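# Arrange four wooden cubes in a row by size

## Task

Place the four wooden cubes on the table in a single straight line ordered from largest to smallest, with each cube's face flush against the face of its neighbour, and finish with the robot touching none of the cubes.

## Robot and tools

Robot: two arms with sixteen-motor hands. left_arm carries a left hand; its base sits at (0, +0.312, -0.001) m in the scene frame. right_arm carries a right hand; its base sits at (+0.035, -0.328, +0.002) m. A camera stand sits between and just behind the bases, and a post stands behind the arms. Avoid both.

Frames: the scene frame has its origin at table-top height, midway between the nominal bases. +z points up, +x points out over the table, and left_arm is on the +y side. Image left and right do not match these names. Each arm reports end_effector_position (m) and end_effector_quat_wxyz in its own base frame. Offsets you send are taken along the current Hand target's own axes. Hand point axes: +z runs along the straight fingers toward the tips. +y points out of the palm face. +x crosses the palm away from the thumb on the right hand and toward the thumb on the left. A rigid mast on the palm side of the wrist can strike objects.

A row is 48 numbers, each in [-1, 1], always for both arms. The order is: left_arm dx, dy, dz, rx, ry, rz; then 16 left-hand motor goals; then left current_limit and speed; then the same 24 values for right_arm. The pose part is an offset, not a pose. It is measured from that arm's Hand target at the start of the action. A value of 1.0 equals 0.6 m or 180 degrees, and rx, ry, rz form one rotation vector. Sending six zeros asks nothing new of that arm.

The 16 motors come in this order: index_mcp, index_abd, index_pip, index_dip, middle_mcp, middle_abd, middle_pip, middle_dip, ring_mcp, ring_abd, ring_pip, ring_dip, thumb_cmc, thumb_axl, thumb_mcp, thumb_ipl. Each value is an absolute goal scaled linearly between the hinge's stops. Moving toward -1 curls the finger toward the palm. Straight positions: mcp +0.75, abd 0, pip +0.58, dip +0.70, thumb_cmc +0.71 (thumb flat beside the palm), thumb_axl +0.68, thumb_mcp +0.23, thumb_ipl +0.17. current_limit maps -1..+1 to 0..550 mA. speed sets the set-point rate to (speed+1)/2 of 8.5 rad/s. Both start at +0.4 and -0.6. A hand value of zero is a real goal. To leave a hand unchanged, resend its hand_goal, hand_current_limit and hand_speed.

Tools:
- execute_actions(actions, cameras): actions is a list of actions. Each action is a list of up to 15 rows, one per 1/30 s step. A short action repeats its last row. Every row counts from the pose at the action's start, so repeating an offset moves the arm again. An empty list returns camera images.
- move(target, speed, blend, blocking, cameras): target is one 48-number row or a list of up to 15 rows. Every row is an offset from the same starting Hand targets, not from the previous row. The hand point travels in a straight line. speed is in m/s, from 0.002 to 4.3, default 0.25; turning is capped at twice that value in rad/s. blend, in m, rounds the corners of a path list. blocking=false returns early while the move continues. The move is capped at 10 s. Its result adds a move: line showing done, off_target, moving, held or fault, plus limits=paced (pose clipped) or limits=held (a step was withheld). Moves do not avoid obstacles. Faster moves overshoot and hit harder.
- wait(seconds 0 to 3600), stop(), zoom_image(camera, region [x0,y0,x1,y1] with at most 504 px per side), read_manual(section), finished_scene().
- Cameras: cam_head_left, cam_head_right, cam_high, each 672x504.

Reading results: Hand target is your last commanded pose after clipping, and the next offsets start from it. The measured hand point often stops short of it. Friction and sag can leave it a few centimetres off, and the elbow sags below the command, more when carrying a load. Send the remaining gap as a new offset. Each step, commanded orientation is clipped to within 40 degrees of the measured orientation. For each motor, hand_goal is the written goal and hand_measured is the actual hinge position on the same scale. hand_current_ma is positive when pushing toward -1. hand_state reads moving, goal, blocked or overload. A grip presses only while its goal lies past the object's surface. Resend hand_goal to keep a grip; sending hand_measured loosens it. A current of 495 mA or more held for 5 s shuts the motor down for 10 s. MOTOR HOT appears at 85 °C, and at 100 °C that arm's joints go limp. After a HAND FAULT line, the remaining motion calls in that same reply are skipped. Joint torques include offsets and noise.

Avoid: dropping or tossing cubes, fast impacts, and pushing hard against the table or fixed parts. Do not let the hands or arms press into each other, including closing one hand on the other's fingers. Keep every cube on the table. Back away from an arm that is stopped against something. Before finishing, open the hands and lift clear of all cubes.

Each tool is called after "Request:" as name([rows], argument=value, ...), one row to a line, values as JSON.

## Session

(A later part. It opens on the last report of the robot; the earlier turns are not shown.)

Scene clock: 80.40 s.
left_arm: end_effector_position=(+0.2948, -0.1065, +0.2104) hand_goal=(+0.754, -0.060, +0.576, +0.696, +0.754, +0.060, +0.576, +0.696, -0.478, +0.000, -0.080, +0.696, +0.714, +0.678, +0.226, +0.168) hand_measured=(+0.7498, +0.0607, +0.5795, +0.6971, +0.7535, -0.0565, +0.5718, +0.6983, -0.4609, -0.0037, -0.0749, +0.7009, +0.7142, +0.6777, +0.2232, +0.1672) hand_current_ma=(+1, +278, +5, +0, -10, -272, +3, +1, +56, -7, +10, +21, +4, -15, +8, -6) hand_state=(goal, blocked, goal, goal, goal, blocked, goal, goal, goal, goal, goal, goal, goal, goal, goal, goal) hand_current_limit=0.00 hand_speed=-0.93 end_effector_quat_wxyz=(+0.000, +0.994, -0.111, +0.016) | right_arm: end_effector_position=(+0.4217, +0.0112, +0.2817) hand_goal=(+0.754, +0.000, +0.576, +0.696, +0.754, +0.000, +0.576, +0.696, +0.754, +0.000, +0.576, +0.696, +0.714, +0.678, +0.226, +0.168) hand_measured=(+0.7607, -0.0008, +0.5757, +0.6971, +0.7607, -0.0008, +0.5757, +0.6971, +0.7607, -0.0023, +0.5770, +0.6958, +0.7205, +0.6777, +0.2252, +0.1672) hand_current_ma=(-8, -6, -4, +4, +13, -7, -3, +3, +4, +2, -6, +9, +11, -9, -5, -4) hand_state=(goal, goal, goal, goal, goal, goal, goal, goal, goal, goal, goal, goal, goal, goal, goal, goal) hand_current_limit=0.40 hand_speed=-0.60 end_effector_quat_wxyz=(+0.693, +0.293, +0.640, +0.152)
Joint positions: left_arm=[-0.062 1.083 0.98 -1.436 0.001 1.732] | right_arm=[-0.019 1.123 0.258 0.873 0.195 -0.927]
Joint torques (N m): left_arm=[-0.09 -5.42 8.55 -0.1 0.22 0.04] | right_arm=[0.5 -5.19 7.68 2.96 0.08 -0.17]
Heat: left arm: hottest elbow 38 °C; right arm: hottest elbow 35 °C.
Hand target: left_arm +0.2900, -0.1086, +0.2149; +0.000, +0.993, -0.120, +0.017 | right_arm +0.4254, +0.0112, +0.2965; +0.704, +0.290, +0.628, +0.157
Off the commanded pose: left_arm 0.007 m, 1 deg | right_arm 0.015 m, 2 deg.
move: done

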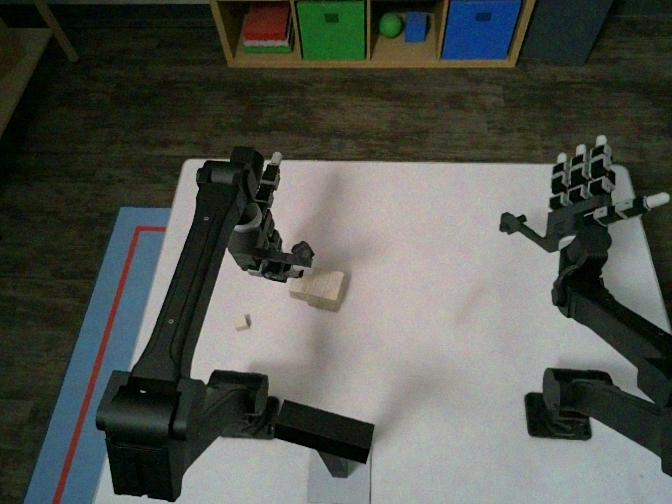

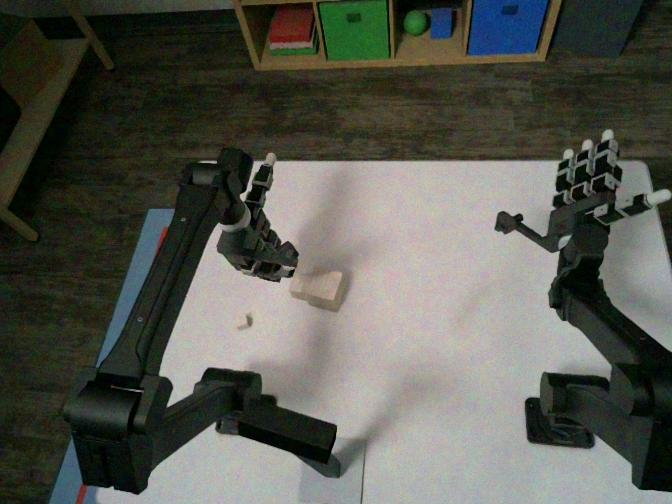

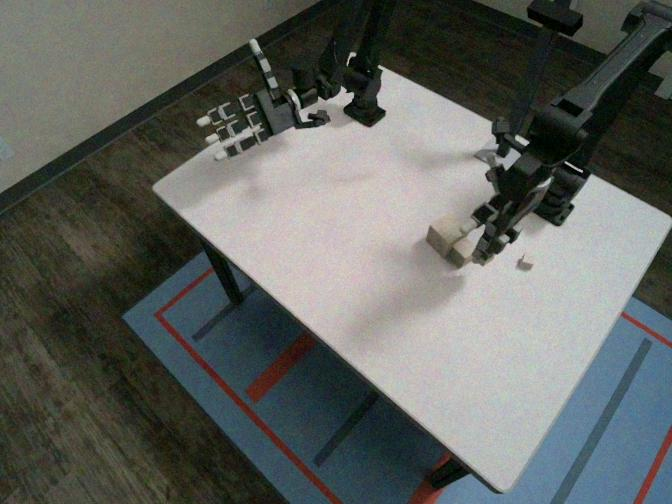

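Request:
move(target=[-0.0045, 0.0022, 0.1206, -0.0015, -0.014, 0.008, 0.754, -0.06, 0.576, 0.696, 0.754, 0.06, 0.576, 0.696, -0.479, 0, -0.08, 0.696, 0.714, 0.678, 0.226, 0.168, 0.0, -0.93, 0, 0, 0, 0, 0, 0, 0.754, 0, 0.576, 0.696, 0.754, 0, 0.576, 0.696, 0.754, 0, 0.576, 0.696, 0.714, 0.678, 0.226, 0.168, 0.4, -0.6], speed=0.07, cameras=["all"])

Request:
zoom_image(camera="cam_high", region=[440, 225, 500, 285])

Request:
zoom_image(camera="cam_head_left", region=[240, 240, 350, 330])

Scene clock: 82.33 s.
left_arm: end_effector_position=(+0.2911, -0.1075, +0.1502) hand_goal=(+0.754, -0.060, +0.576, +0.696, +0.754, +0.060, +0.576, +0.696, -0.478, +0.000, -0.080, +0.696, +0.714, +0.678, +0.226, +0.168) hand_measured=(+0.7498, +0.0593, +0.5808, +0.6971, +0.7535, -0.0565, +0.5718, +0.6983, -0.4609, -0.0037, -0.0749, +0.7009, +0.7142, +0.6777, +0.2232, +0.1681) hand_current_ma=(-11, +283, +3, +0, -18, -245, -2, +7, +51, -4, +13, +2, -21, -20, -15, -14) hand_state=(goal, blocked, goal, goal, goal, blocked, goal, goal, goal, goal, goal, goal, goal, goal, goal, goal) hand_current_limit=0.00 hand_speed=-0.93 end_effector_quat_wxyz=(+0.000, +0.992, -0.123, +0.000) | right_arm: end_effector_position=(+0.4217, +0.0112, +0.2817) hand_goal=(+0.754, +0.000, +0.576, +0.696, +0.754, +0.000, +0.576, +0.696, +0.754, +0.000, +0.576, +0.696, +0.714, +0.678, +0.226, +0.168) hand_measured=(+0.7607, -0.0023, +0.5782, +0.6958, +0.7607, -0.0008, +0.5770, +0.6971, +0.7595, -0.0008, +0.5770, +0.6958, +0.7205, +0.6777, +0.2252, +0.1672) hand_current_ma=(+2, -8, -7, +8, +8, -11, +3, +3, +0, +3, -7, +5, +12, -4, -3, -1) hand_state=(goal, goal, goal, goal, goal, goal, goal, goal, goal, goal, goal, goal, goal, goal, goal, goal) hand_current_limit=0.40 hand_speed=-0.60 end_effector_quat_wxyz=(+0.693, +0.293, +0.640, +0.152)
Joint positions: left_arm=[-0.065 1.135 0.857 -1.294 0.001 1.752] | right_arm=[-0.019 1.123 0.258 0.873 0.195 -0.927]
Joint torques (N m): left_arm=[-0.03 -4.01 7.2 1.05 0.08 0.05] | right_arm=[1.26 -5.48 7.69 2.99 0.01 -0.16]
Heat: left arm: hottest elbow 38 °C; right arm: hottest elbow 35 °C.
Hand target: left_arm +0.2895, -0.1095, +0.1425; +0.000, +0.991, -0.132, -0.005 | right_arm +0.4254, +0.0112, +0.2965; +0.704, +0.290, +0.628, +0.157
Off the commanded pose: left_arm 0.008 m, 1 deg | right_arm 0.015 m, 2 deg.
move: done

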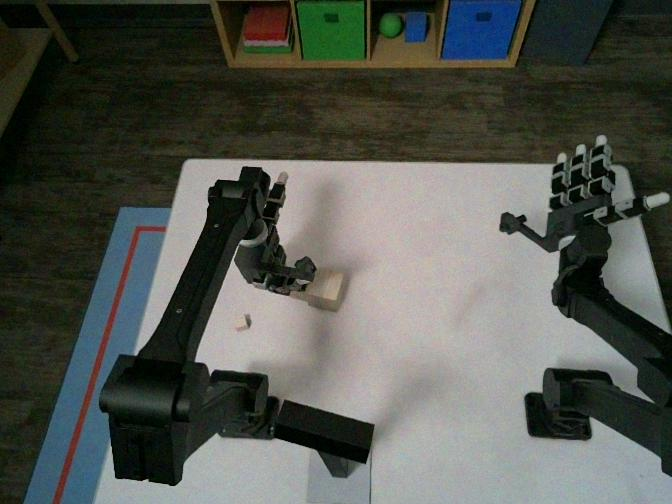

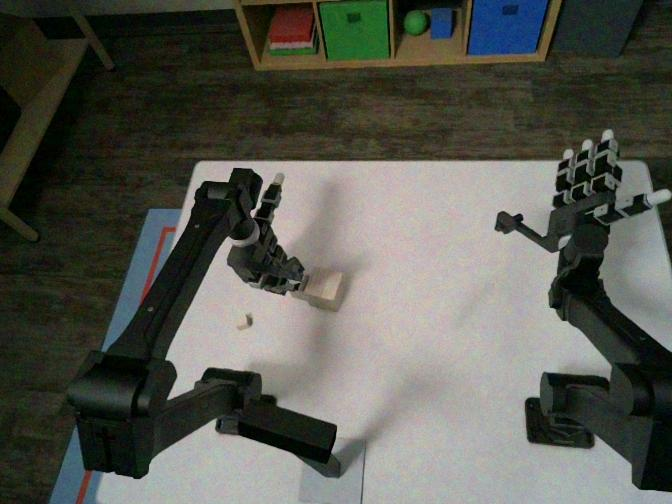

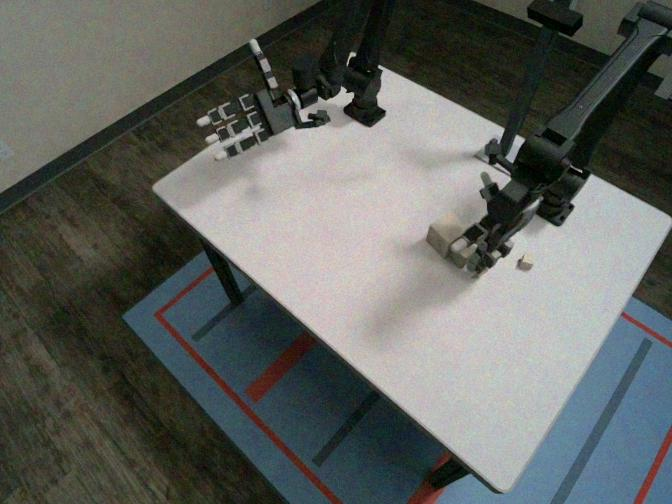

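Scaled by 8.400 from the camera's image (finer frame: 960x720).

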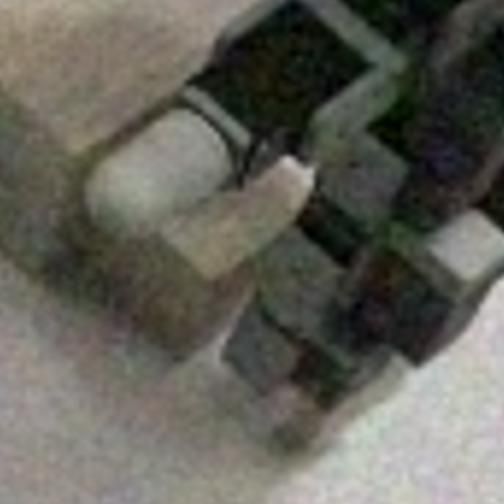

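Scaled by 4.582 from the camera's image (finer frame: 960x720).

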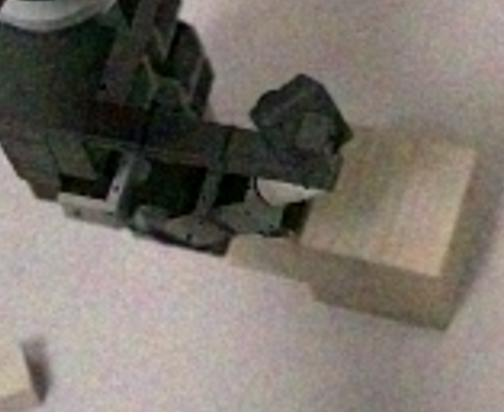

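Request:
move(target=[-0.015, 0.001, 0.0277, 0, 0, 0, 0.754, -0.06, 0.576, 0.696, 0.754, 0.06, 0.576, 0.696, -0.479, 0, -0.08, 0.696, 0.714, 0.678, 0.226, 0.168, 0.0, -0.93, 0, 0, 0, 0, 0, 0, 0.754, 0, 0.576, 0.696, 0.754, 0, 0.576, 0.696, 0.754, 0, 0.576, 0.696, 0.714, 0.678, 0.226, 0.168, 0.4, -0.6], speed=0.05, cameras=["all"])

Request:
zoom_image(camera="cam_high", region=[440, 225, 500, 285])

Request:
zoom_image(camera="cam_head_left", region=[240, 240, 350, 330])

Scene clock: 83.40 s.
left_arm: end_effector_position=(+0.2823, -0.1069, +0.1308) hand_goal=(+0.754, -0.060, +0.576, +0.696, +0.754, +0.060, +0.576, +0.696, -0.478, +0.000, -0.080, +0.696, +0.714, +0.678, +0.226, +0.168) hand_measured=(+0.7498, +0.0593, +0.5795, +0.6971, +0.7535, -0.0565, +0.5718, +0.6996, -0.4609, -0.0037, -0.0749, +0.7009, +0.7142, +0.6777, +0.2232, +0.1681) hand_current_ma=(+8, +286, -2, +3, -12, -250, -15, +4, +50, -15, +25, +2, -11, -7, +9, -6) hand_state=(goal, blocked, goal, goal, goal, blocked, goal, goal, goal, goal, goal, goal, goal, goal, goal, goal) hand_current_limit=0.00 hand_speed=-0.93 end_effector_quat_wxyz=(+0.001, +0.992, -0.125, -0.005) | right_arm: end_effector_position=(+0.4217, +0.0112, +0.2817) hand_goal=(+0.754, +0.000, +0.576, +0.696, +0.754, +0.000, +0.576, +0.696, +0.754, +0.000, +0.576, +0.696, +0.714, +0.678, +0.226, +0.168) hand_measured=(+0.7595, -0.0023, +0.5770, +0.6971, +0.7595, -0.0008, +0.5770, +0.6958, +0.7607, +0.0007, +0.5770, +0.6971, +0.7205, +0.6767, +0.2262, +0.1681) hand_current_ma=(-1, -4, -12, +4, +8, -9, +3, +3, +4, +3, -5, +9, +9, -3, -2, +2) hand_state=(goal, goal, goal, goal, goal, goal, goal, goal, goal, goal, goal, goal, goal, goal, goal, goal) hand_current_limit=0.40 hand_speed=-0.60 end_effector_quat_wxyz=(+0.693, +0.293, +0.640, +0.152)
Joint positions: left_arm=[-0.065 1.135 0.804 -1.251 0.001 1.756] | right_arm=[-0.019 1.123 0.258 0.873 0.195 -0.927]
Joint torques (N m): left_arm=[0.21 -4.78 7.02 1.01 0.08 0.05] | right_arm=[0.38 -4.84 7.8 2.82 0.07 -0.19]
Heat: left arm: hottest elbow 38 °C; right arm: hottest elbow 35 °C.
Hand target: left_arm +0.2805, -0.1077, +0.1261; +0.000, +0.991, -0.132, -0.005 | right_arm +0.4254, +0.0112, +0.2965; +0.704, +0.290, +0.628, +0.157
Off the commanded pose: left_arm 0.005 m, 1 deg | right_arm 0.015 m, 2 deg.
move: done

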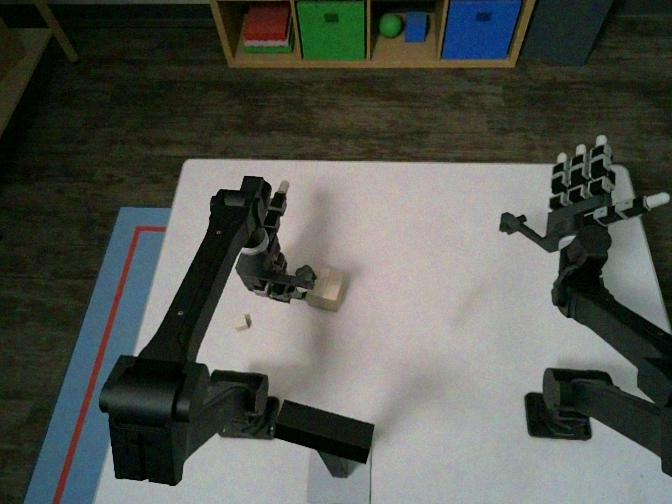

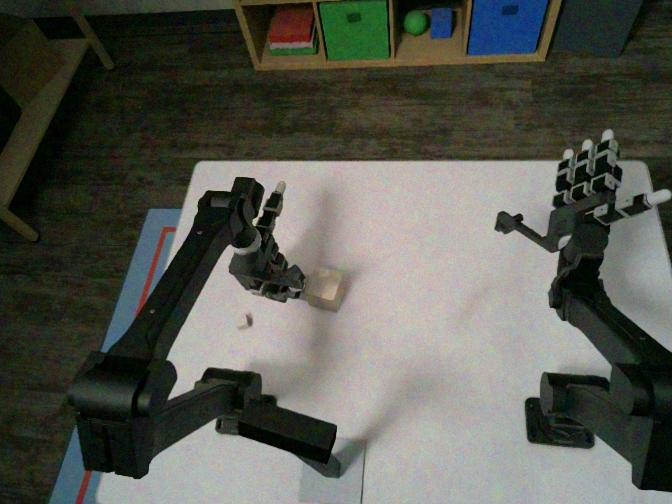

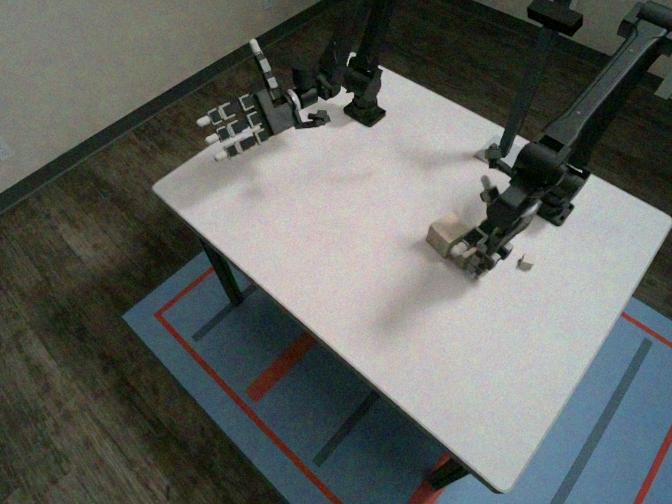

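Scaled by 8.400 from the camera's image (finer frame: 960x720).

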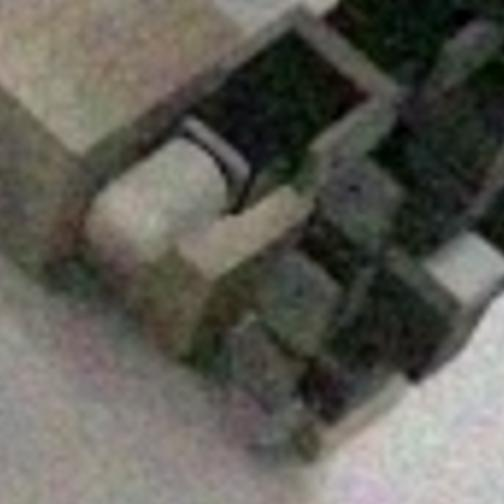

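Scaled by 4.582 from the camera's image (finer frame: 960x720).

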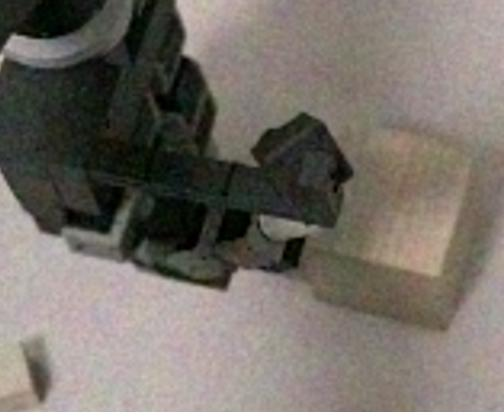

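Request:
move([
  [0, 0, 0, 0, 0, 0, 0.754, 0.3, 0.576, 0.696, 0.754, -0.2, 0.576, 0.696, -0.479, 0, -0.08, 0.696, 0.714, 0.678, 0.226, 0.168, 0.2, -0.8, 0, 0, 0, 0, 0, 0, 0.754, 0, 0.576, 0.696, 0.754, 0, 0.576, 0.696, 0.754, 0, 0.576, 0.696, 0.714, 0.678, 0.226, 0.168, 0.4, -0.6],
  [0.015, -0.0042, -0.1168, 0.0025, 0.0141, 0, 0.754, 0.3, 0.576, 0.696, 0.754, -0.2, 0.576, 0.696, -0.479, 0, -0.08, 0.696, 0.714, 0.678, 0.226, 0.168, 0.2, -0.8, 0, 0, 0, 0, 0, 0, 0.754, 0, 0.576, 0.696, 0.754, 0, 0.576, 0.696, 0.754, 0, 0.576, 0.696, 0.714, 0.678, 0.226, 0.168, 0.4, -0.6],
  [0.0483, -0.0733, -0.1168, 0.0025, 0.0141, 0, 0.754, 0, 0.576, 0.696, 0.754, 0, 0.576, 0.696, -0.479, 0, -0.08, 0.696, 0.714, 0.678, 0.226, 0.168, 0.2, -0.8, 0, 0, 0, 0, 0, 0, 0.754, 0, 0.576, 0.696, 0.754, 0, 0.576, 0.696, 0.754, 0, 0.576, 0.696, 0.714, 0.678, 0.226, 0.168, 0.4, -0.6],
], speed=[0.06, 0.07, 0.1], cameras=["all"])

Request:
zoom_image(camera="cam_high", region=[430, 215, 510, 295])

Request:
zoom_image(camera="cam_head_left", region=[250, 245, 350, 325])

Request:
zoom_image(camera="cam_head_right", region=[250, 245, 350, 325])

Scene clock: 88.07 s.
left_arm: end_effector_position=(+0.3024, -0.0744, +0.1812) hand_goal=(+0.754, +0.000, +0.576, +0.696, +0.754, +0.000, +0.576, +0.696, -0.478, +0.000, -0.080, +0.696, +0.714, +0.678, +0.226, +0.168) hand_measured=(+0.7511, +0.0007, +0.5718, +0.6971, +0.7535, -0.0023, +0.5718, +0.6996, -0.4609, -0.0052, -0.0749, +0.7009, +0.7167, +0.6767, +0.2232, +0.1681) hand_current_ma=(+4, -1, -14, -12, -8, +9, -2, +13, +53, +2, +11, +17, -6, +0, -7, -8) hand_state=(goal, goal, goal, goal, goal, goal, goal, goal, goal, goal, goal, goal, goal, goal, goal, goal) hand_current_limit=0.20 hand_speed=-0.80 end_effector_quat_wxyz=(+0.001, +0.992, -0.129, -0.005) | right_arm: end_effector_position=(+0.4217, +0.0112, +0.2817) hand_goal=(+0.754, +0.000, +0.576, +0.696, +0.754, +0.000, +0.576, +0.696, +0.754, +0.000, +0.576, +0.696, +0.714, +0.678, +0.226, +0.168) hand_measured=(+0.7607, -0.0008, +0.5770, +0.6958, +0.7607, -0.0008, +0.5770, +0.6945, +0.7607, -0.0008, +0.5770, +0.6958, +0.7205, +0.6767, +0.2262, +0.1681) hand_current_ma=(-6, -5, -10, +3, +11, -5, +1, +8, +3, +7, -8, +7, +8, -7, -5, -1) hand_state=(goal, goal, goal, goal, goal, goal, goal, goal, goal, goal, goal, goal, goal, goal, goal, goal) hand_current_limit=0.40 hand_speed=-0.60 end_effector_quat_wxyz=(+0.693, +0.293, +0.640, +0.152)
Joint positions: left_arm=[0.047 1.154 0.955 -1.382 0.001 1.876] | right_arm=[-0.019 1.123 0.258 0.873 0.195 -0.927]
Joint torques (N m): left_arm=[0.73 -4.54 11.7 0.79 0.28 0.05] | right_arm=[0.09 -5.42 7.82 3 0.04 -0.17]
Heat: left arm: hottest elbow 38 °C; right arm: hottest elbow 36 °C.
Hand target: left_arm +0.3207, -0.0729, +0.1957; -0.001, +0.991, -0.132, +0.017 | right_arm +0.4254, +0.0112, +0.2965; +0.704, +0.290, +0.628, +0.157
Off the commanded pose: left_arm 0.023 m, 3 deg | right_arm 0.015 m, 2 deg.
move: off_target (left_arm); target 3's new numbers were sent with left_arm's hand 0.023 m and 3 deg from that target

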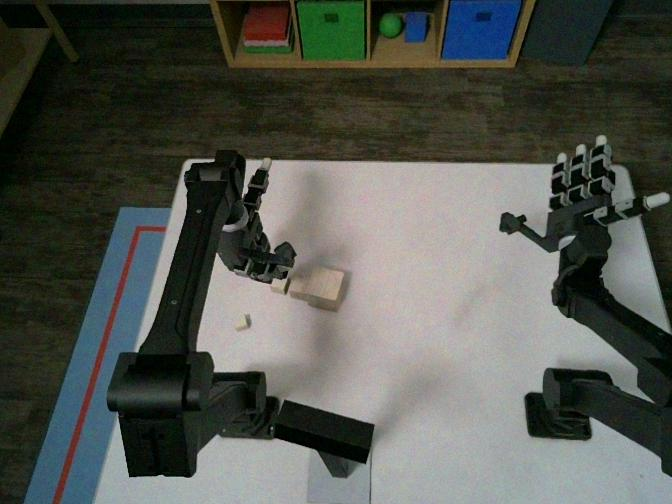

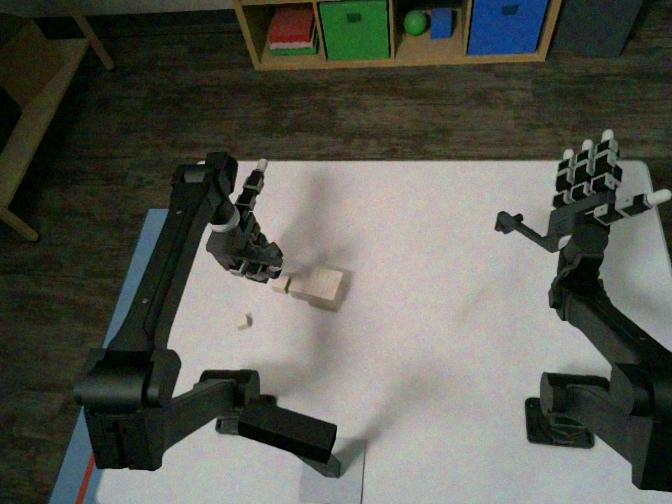

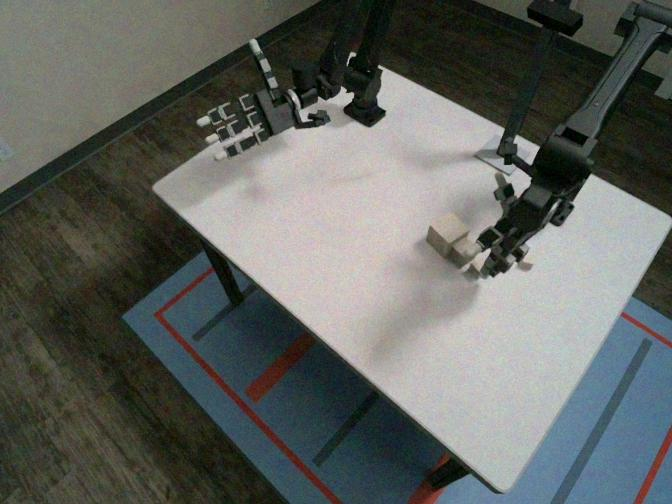

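Scaled by 6.300 from the camera's image (finer frame: 960x720).

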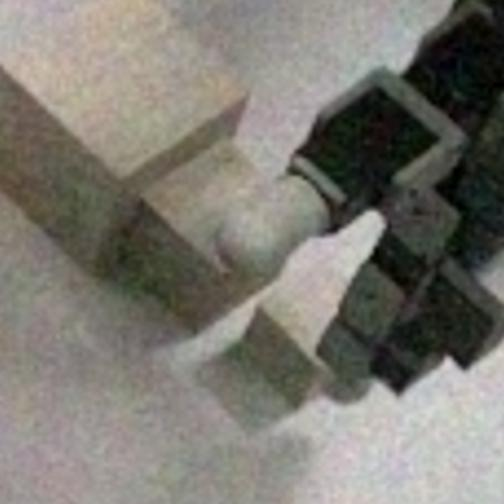

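Scaled by 5.040 from the camera's image (finer frame: 960x720).

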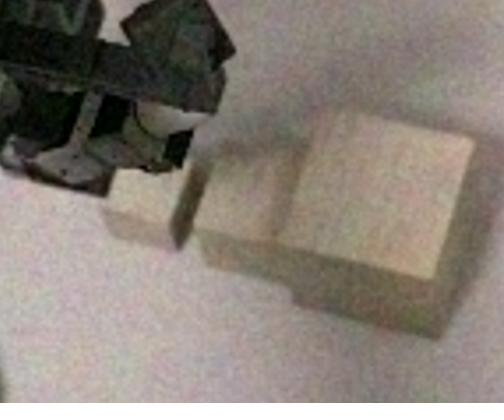

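Scaled by 5.040 from the camera's image (finer frame: 960x720).

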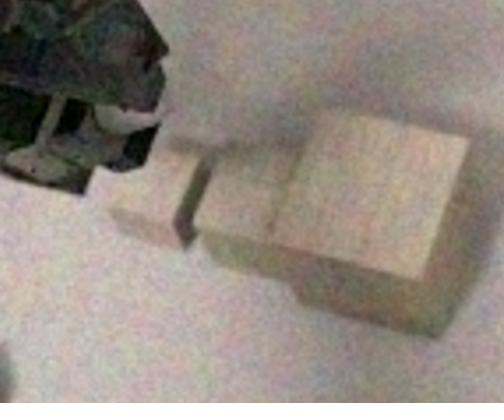

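Request:
move(target=[-0.014, 0.0133, 0.1165, -0.0037, -0.0135, 0, 0.754, 0, 0.576, 0.696, 0.754, 0, 0.576, 0.696, -0.479, 0, -0.08, 0.696, 0.714, 0.678, 0.226, 0.168, 0.2, -0.8, 0, 0, 0, 0, 0, 0, 0.754, 0, 0.576, 0.696, 0.754, 0, 0.576, 0.696, 0.754, 0, 0.576, 0.696, 0.714, 0.678, 0.226, 0.168, 0.4, -0.6], speed=0.07, cameras=["all"])

Request:
zoom_image(camera="cam_high", region=[450, 230, 510, 290])

Request:
zoom_image(camera="cam_head_left", region=[240, 245, 320, 325])

Request:
zoom_image(camera="cam_head_right", region=[240, 245, 320, 325])

Scene clock: 89.93 s.
left_arm: end_effector_position=(+0.3134, -0.0759, +0.1339) hand_goal=(+0.754, +0.000, +0.576, +0.696, +0.754, +0.000, +0.576, +0.696, -0.478, +0.000, -0.080, +0.696, +0.714, +0.678, +0.226, +0.168) hand_measured=(+0.7498, +0.0007, +0.5731, +0.6971, +0.7535, -0.0023, +0.5718, +0.6996, -0.4609, -0.0052, -0.0749, +0.7009, +0.7180, +0.6777, +0.2232, +0.1672) hand_current_ma=(-2, -1, -28, +0, -17, +4, -5, +5, +50, -5, +19, +15, +0, -9, -15, +1) hand_state=(goal, goal, goal, goal, goal, goal, goal, goal, goal, goal, goal, goal, goal, goal, goal, goal) hand_current_limit=0.20 hand_speed=-0.80 end_effector_quat_wxyz=(+0.000, +0.991, -0.132, +0.001) | right_arm: end_effector_position=(+0.4217, +0.0112, +0.2817) hand_goal=(+0.754, +0.000, +0.576, +0.696, +0.754, +0.000, +0.576, +0.696, +0.754, +0.000, +0.576, +0.696, +0.714, +0.678, +0.226, +0.168) hand_measured=(+0.7595, -0.0008, +0.5757, +0.6971, +0.7607, -0.0008, +0.5757, +0.6945, +0.7607, -0.0008, +0.5770, +0.6958, +0.7192, +0.6777, +0.2252, +0.1672) hand_current_ma=(+2, -8, -9, +3, +14, -7, +1, +8, +3, +3, -6, +6, +11, -7, -4, +1) hand_state=(goal, goal, goal, goal, goal, goal, goal, goal, goal, goal, goal, goal, goal, goal, goal, goal) hand_current_limit=0.40 hand_speed=-0.60 end_effector_quat_wxyz=(+0.693, +0.293, +0.640, +0.152)
Joint positions: left_arm=[0.041 1.214 0.873 -1.227 0.001 1.876] | right_arm=[-0.019 1.123 0.258 0.873 0.195 -0.927]
Joint torques (N m): left_arm=[-0.21 -4.84 7.01 0.99 0.2 -0.13] | right_arm=[0.67 -4.89 7.86 2.91 0.07 -0.18]
Heat: left arm: hottest elbow 39 °C; right arm: hottest elbow 36 °C.
Hand target: left_arm +0.3129, -0.0786, +0.1256; +0.002, +0.991, -0.132, -0.004 | right_arm +0.4254, +0.0112, +0.2965; +0.704, +0.290, +0.628, +0.157
Off the commanded pose: left_arm 0.009 m, 1 deg | right_arm 0.015 m, 2 deg.
move: done

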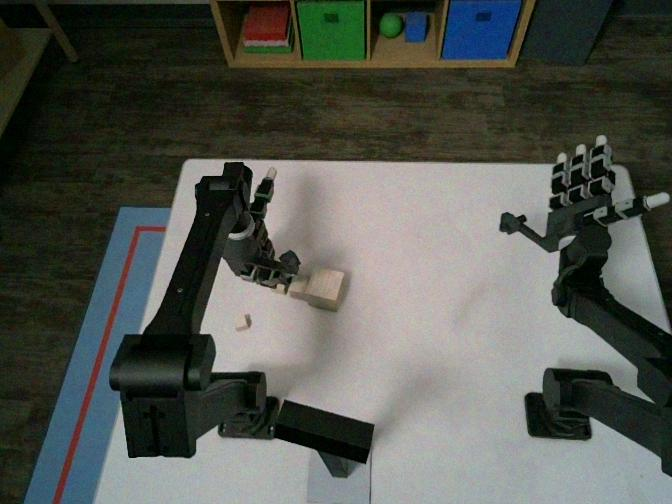

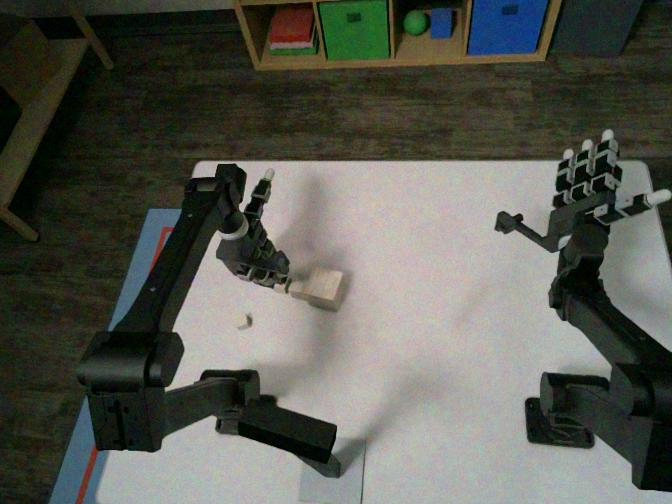

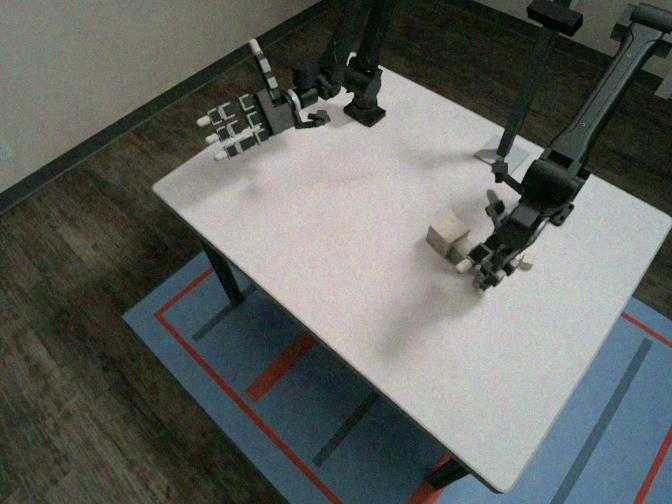

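Scaled by 8.400 from the camera's image (finer frame: 960x720).

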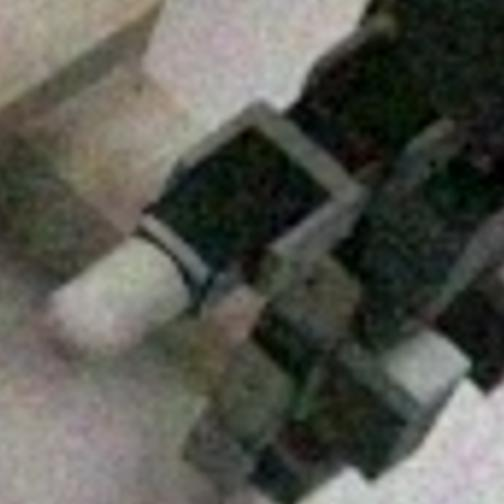

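Scaled by 6.300 from the camera's image (finer frame: 960x720).

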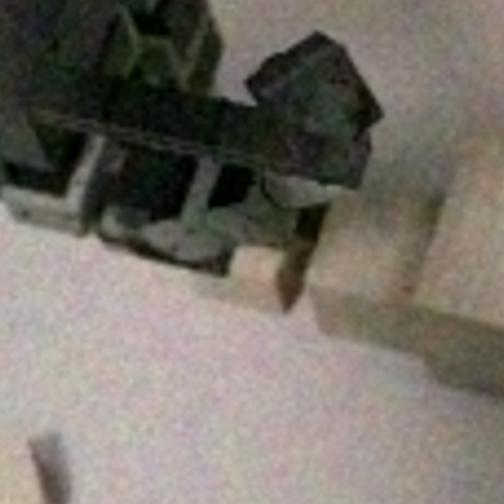

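Scaled by 6.300 from the camera's image (finer frame: 960x720).

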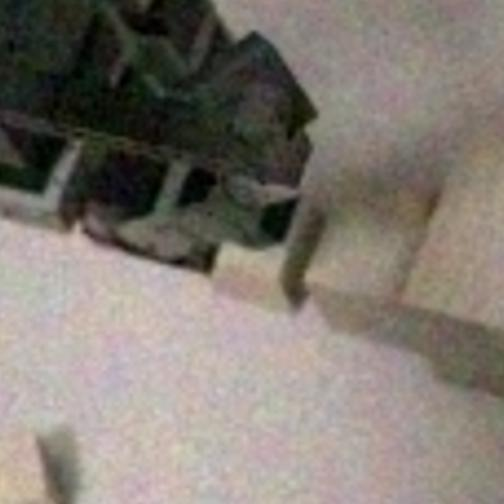

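Request:
move(target=[0.0029, 0.0432, 0.0, 0, 0, 0, 0.754, 0, 0.576, 0.696, 0.754, 0, 0.576, 0.696, -0.479, 0, -0.08, 0.696, 0.714, 0.678, 0.226, 0.168, 0.2, -0.8, 0, 0, 0, 0, 0, 0, 0.754, 0, 0.576, 0.696, 0.754, 0, 0.576, 0.696, 0.754, 0, 0.576, 0.696, 0.714, 0.678, 0.226, 0.168, 0.4, -0.6], speed=0.03, cameras=["all"])

Request:
zoom_image(camera="cam_high", region=[440, 230, 500, 290])

Request:
zoom_image(camera="cam_head_left", region=[250, 255, 330, 325])

Request:
zoom_image(camera="cam_head_right", region=[250, 255, 330, 325])

Scene clock: 91.57 s.
left_arm: end_effector_position=(+0.3108, -0.1007, +0.1316) hand_goal=(+0.754, +0.000, +0.576, +0.696, +0.754, +0.000, +0.576, +0.696, -0.478, +0.000, -0.080, +0.696, +0.714, +0.678, +0.226, +0.168) hand_measured=(+0.7498, +0.0007, +0.5718, +0.6971, +0.7679, +0.0007, +0.5821, +0.6996, -0.4609, -0.0052, -0.0749, +0.7009, +0.7167, +0.6777, +0.2232, +0.1681) hand_current_ma=(-7, +3, -5, -6, +39, +15, +11, -2, +38, -9, -2, +2, +18, -11, +1, +3) hand_state=(goal, goal, goal, goal, goal, goal, goal, goal, goal, goal, goal, goal, goal, goal, goal, goal) hand_current_limit=0.20 hand_speed=-0.80 end_effector_quat_wxyz=(+0.000, +0.991, -0.133, -0.002) | right_arm: end_effector_position=(+0.4217, +0.0112, +0.2817) hand_goal=(+0.754, +0.000, +0.576, +0.696, +0.754, +0.000, +0.576, +0.696, +0.754, +0.000, +0.576, +0.696, +0.714, +0.678, +0.226, +0.168) hand_measured=(+0.7607, -0.0008, +0.5770, +0.6971, +0.7607, -0.0008, +0.5770, +0.6958, +0.7607, -0.0023, +0.5770, +0.6971, +0.7205, +0.6777, +0.2252, +0.1681) hand_current_ma=(-1, -8, -10, +6, +10, -9, +4, +0, +4, +7, -5, +2, +7, -9, -5, +0) hand_state=(goal, goal, goal, goal, goal, goal, goal, goal, goal, goal, goal, goal, goal, goal, goal, goal) hand_current_limit=0.40 hand_speed=-0.60 end_effector_quat_wxyz=(+0.693, +0.293, +0.640, +0.152)
Joint positions: left_arm=[-0.039 1.214 0.867 -1.227 0.001 1.798] | right_arm=[-0.019 1.123 0.258 0.873 0.195 -0.927]
Joint torques (N m): left_arm=[-0.44 -5.95 6.64 0.87 0.25 -0.15] | right_arm=[0.62 -5.01 7.82 2.81 0.06 -0.22]
Heat: left arm: hottest elbow 38 °C; right arm: hottest elbow 36 °C.
Hand target: left_arm +0.3078, -0.1041, +0.1257; +0.002, +0.991, -0.132, -0.004 | right_arm +0.4254, +0.0112, +0.2965; +0.704, +0.290, +0.628, +0.157
Off the commanded pose: left_arm 0.007 m, 0 deg | right_arm 0.015 m, 2 deg.
move: done

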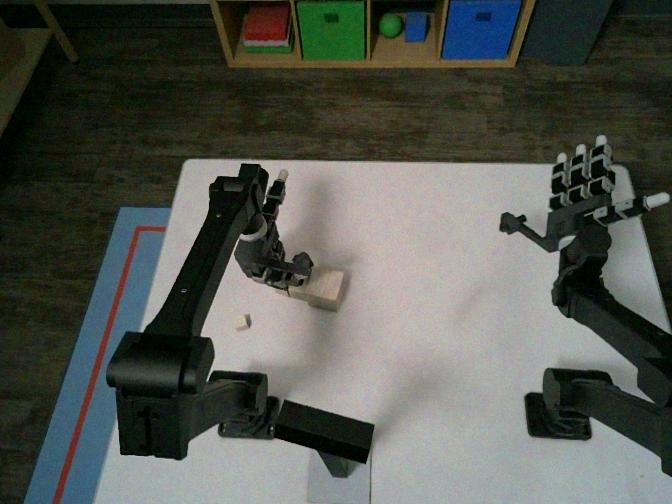

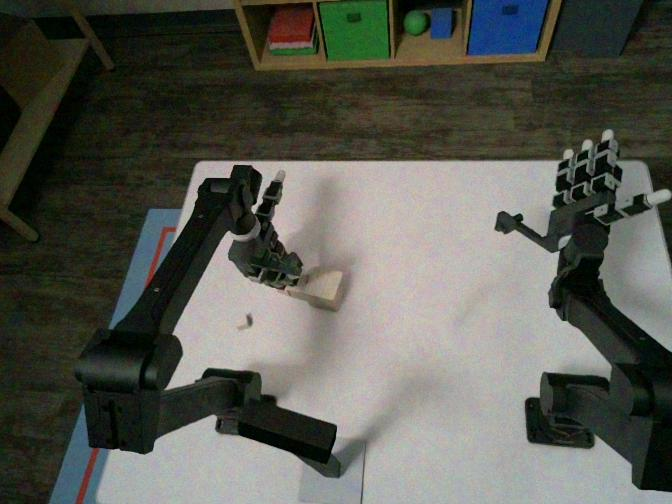

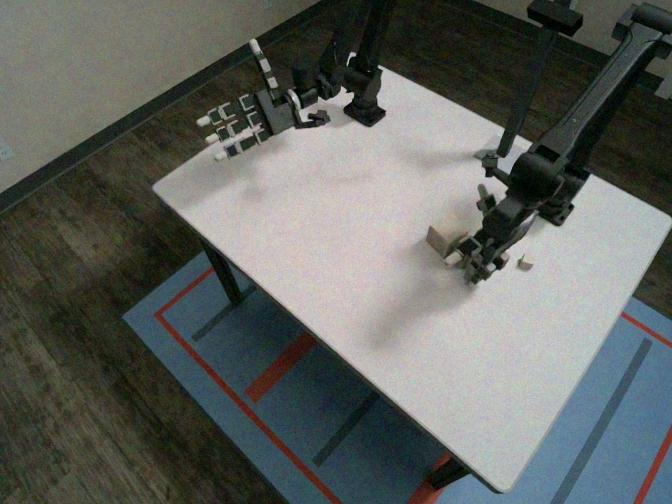

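Scaled by 8.400 from the camera's image (finer frame: 960x720).

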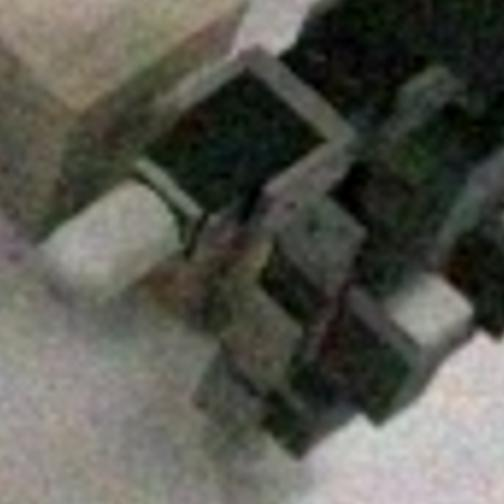

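Scaled by 6.300 from the camera's image (finer frame: 960x720).

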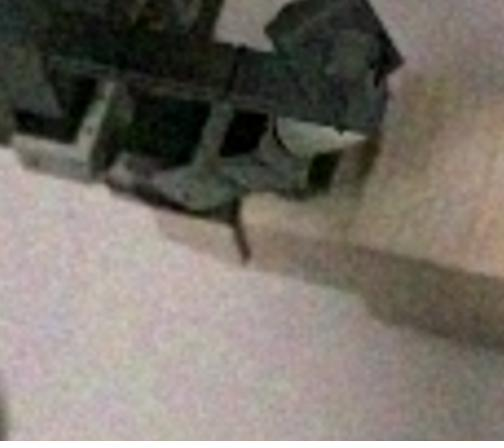

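Scaled by 6.300 from the camera's image (finer frame: 960x720).

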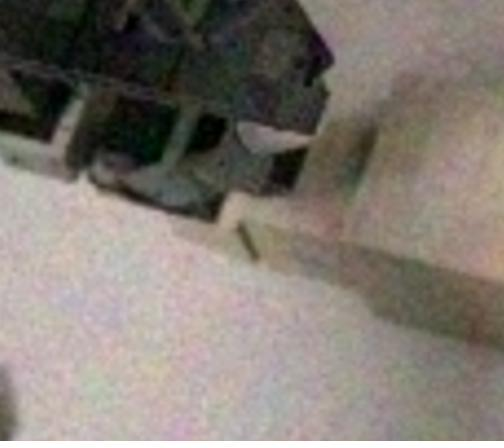

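Request:
move(target=[0.0012, 0.01, 0.0, 0, 0, 0, 0.754, 0, 0.576, 0.696, 0.754, 0, 0.576, 0.696, -0.479, 0, -0.08, 0.696, 0.714, 0.678, 0.226, 0.168, 0.2, -0.8, 0, 0, 0, 0, 0, 0, 0.754, 0, 0.576, 0.696, 0.754, 0, 0.576, 0.696, 0.754, 0, 0.576, 0.696, 0.714, 0.678, 0.226, 0.168, 0.4, -0.6], speed=0.03, cameras=["cam_head_left", "cam_head_right"])

Request:
zoom_image(camera="cam_head_left", region=[260, 265, 320, 325])

Request:
zoom_image(camera="cam_head_right", region=[260, 265, 320, 325])

Scene clock: 92.53 s.
left_arm: end_effector_position=(+0.3109, -0.1046, +0.1311) hand_goal=(+0.754, +0.000, +0.576, +0.696, +0.754, +0.000, +0.576, +0.696, -0.478, +0.000, -0.080, +0.696, +0.714, +0.678, +0.226, +0.168) hand_measured=(+0.7498, +0.0007, +0.5718, +0.6971, +0.7836, -0.0052, +0.5898, +0.6996, -0.4609, -0.0052, -0.0749, +0.7009, +0.7167, +0.6777, +0.2232, +0.1681) hand_current_ma=(-7, +1, -14, -7, +88, -5, +47, -5, +51, -3, +13, +10, +11, -13, -20, +4) hand_state=(goal, goal, goal, goal, blocked, goal, goal, goal, goal, goal, goal, goal, goal, goal, goal, goal) hand_current_limit=0.20 hand_speed=-0.80 end_effector_quat_wxyz=(-0.002, +0.991, -0.131, -0.002) | right_arm: end_effector_position=(+0.4217, +0.0112, +0.2817) hand_goal=(+0.754, +0.000, +0.576, +0.696, +0.754, +0.000, +0.576, +0.696, +0.754, +0.000, +0.576, +0.696, +0.714, +0.678, +0.226, +0.168) hand_measured=(+0.7607, +0.0007, +0.5770, +0.6971, +0.7607, -0.0008, +0.5770, +0.6958, +0.7595, -0.0008, +0.5770, +0.6958, +0.7205, +0.6777, +0.2252, +0.1672) hand_current_ma=(+0, -7, -7, +7, +13, -9, +2, +2, +4, +3, -4, +6, +8, -5, -5, -4) hand_state=(goal, goal, goal, goal, goal, goal, goal, goal, goal, goal, goal, goal, goal, goal, goal, goal) hand_current_limit=0.40 hand_speed=-0.60 end_effector_quat_wxyz=(+0.693, +0.293, +0.640, +0.152)
Joint positions: left_arm=[-0.054 1.214 0.867 -1.227 -0.004 1.779] | right_arm=[-0.019 1.123 0.258 0.873 0.195 -0.927]
Joint torques (N m): left_arm=[-0.67 -5.95 6.57 0.91 0.47 -0.19] | right_arm=[0.62 -5.13 7.87 2.77 0.07 -0.19]
Heat: left arm: hottest elbow 38 °C; right arm: hottest elbow 36 °C.
Hand target: left_arm +0.3070, -0.1101, +0.1257; +0.002, +0.991, -0.132, -0.004 | right_arm +0.4254, +0.0112, +0.2965; +0.704, +0.290, +0.628, +0.157
Off the commanded pose: left_arm 0.009 m, 1 deg | right_arm 0.015 m, 2 deg.
move: done

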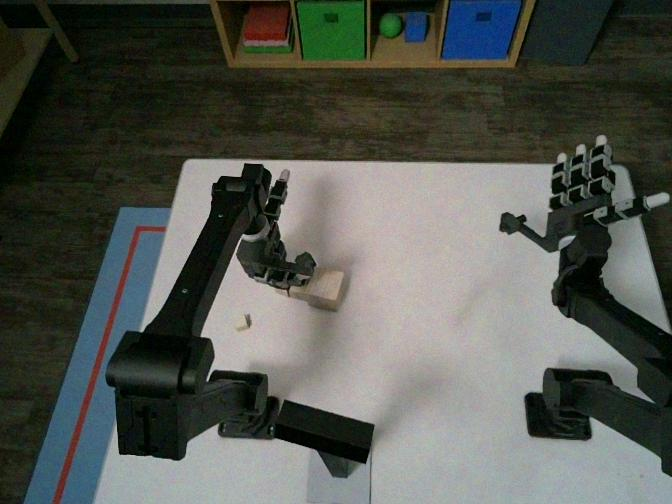

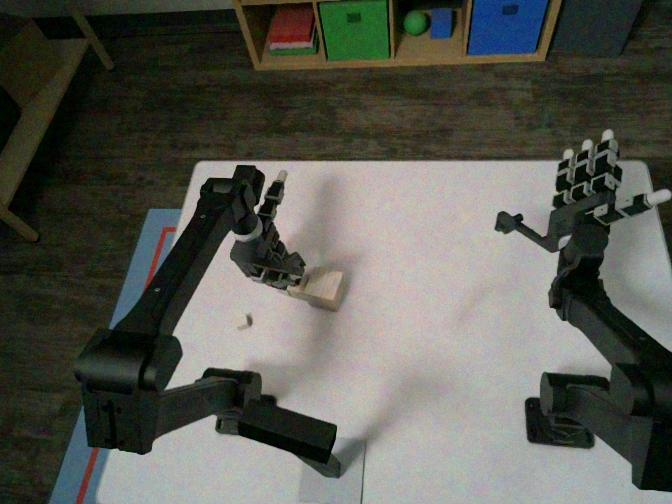

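Scaled by 8.400 from the camera's image (finer frame: 960x720).

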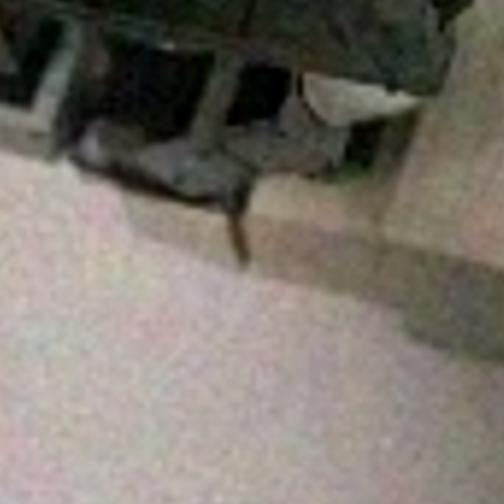

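Scaled by 8.400 from the camera's image (finer frame: 960x720).

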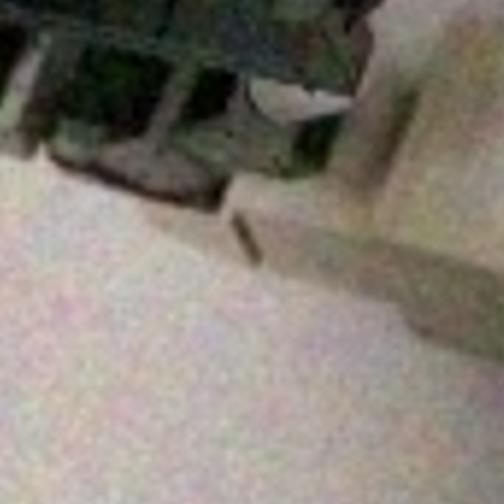

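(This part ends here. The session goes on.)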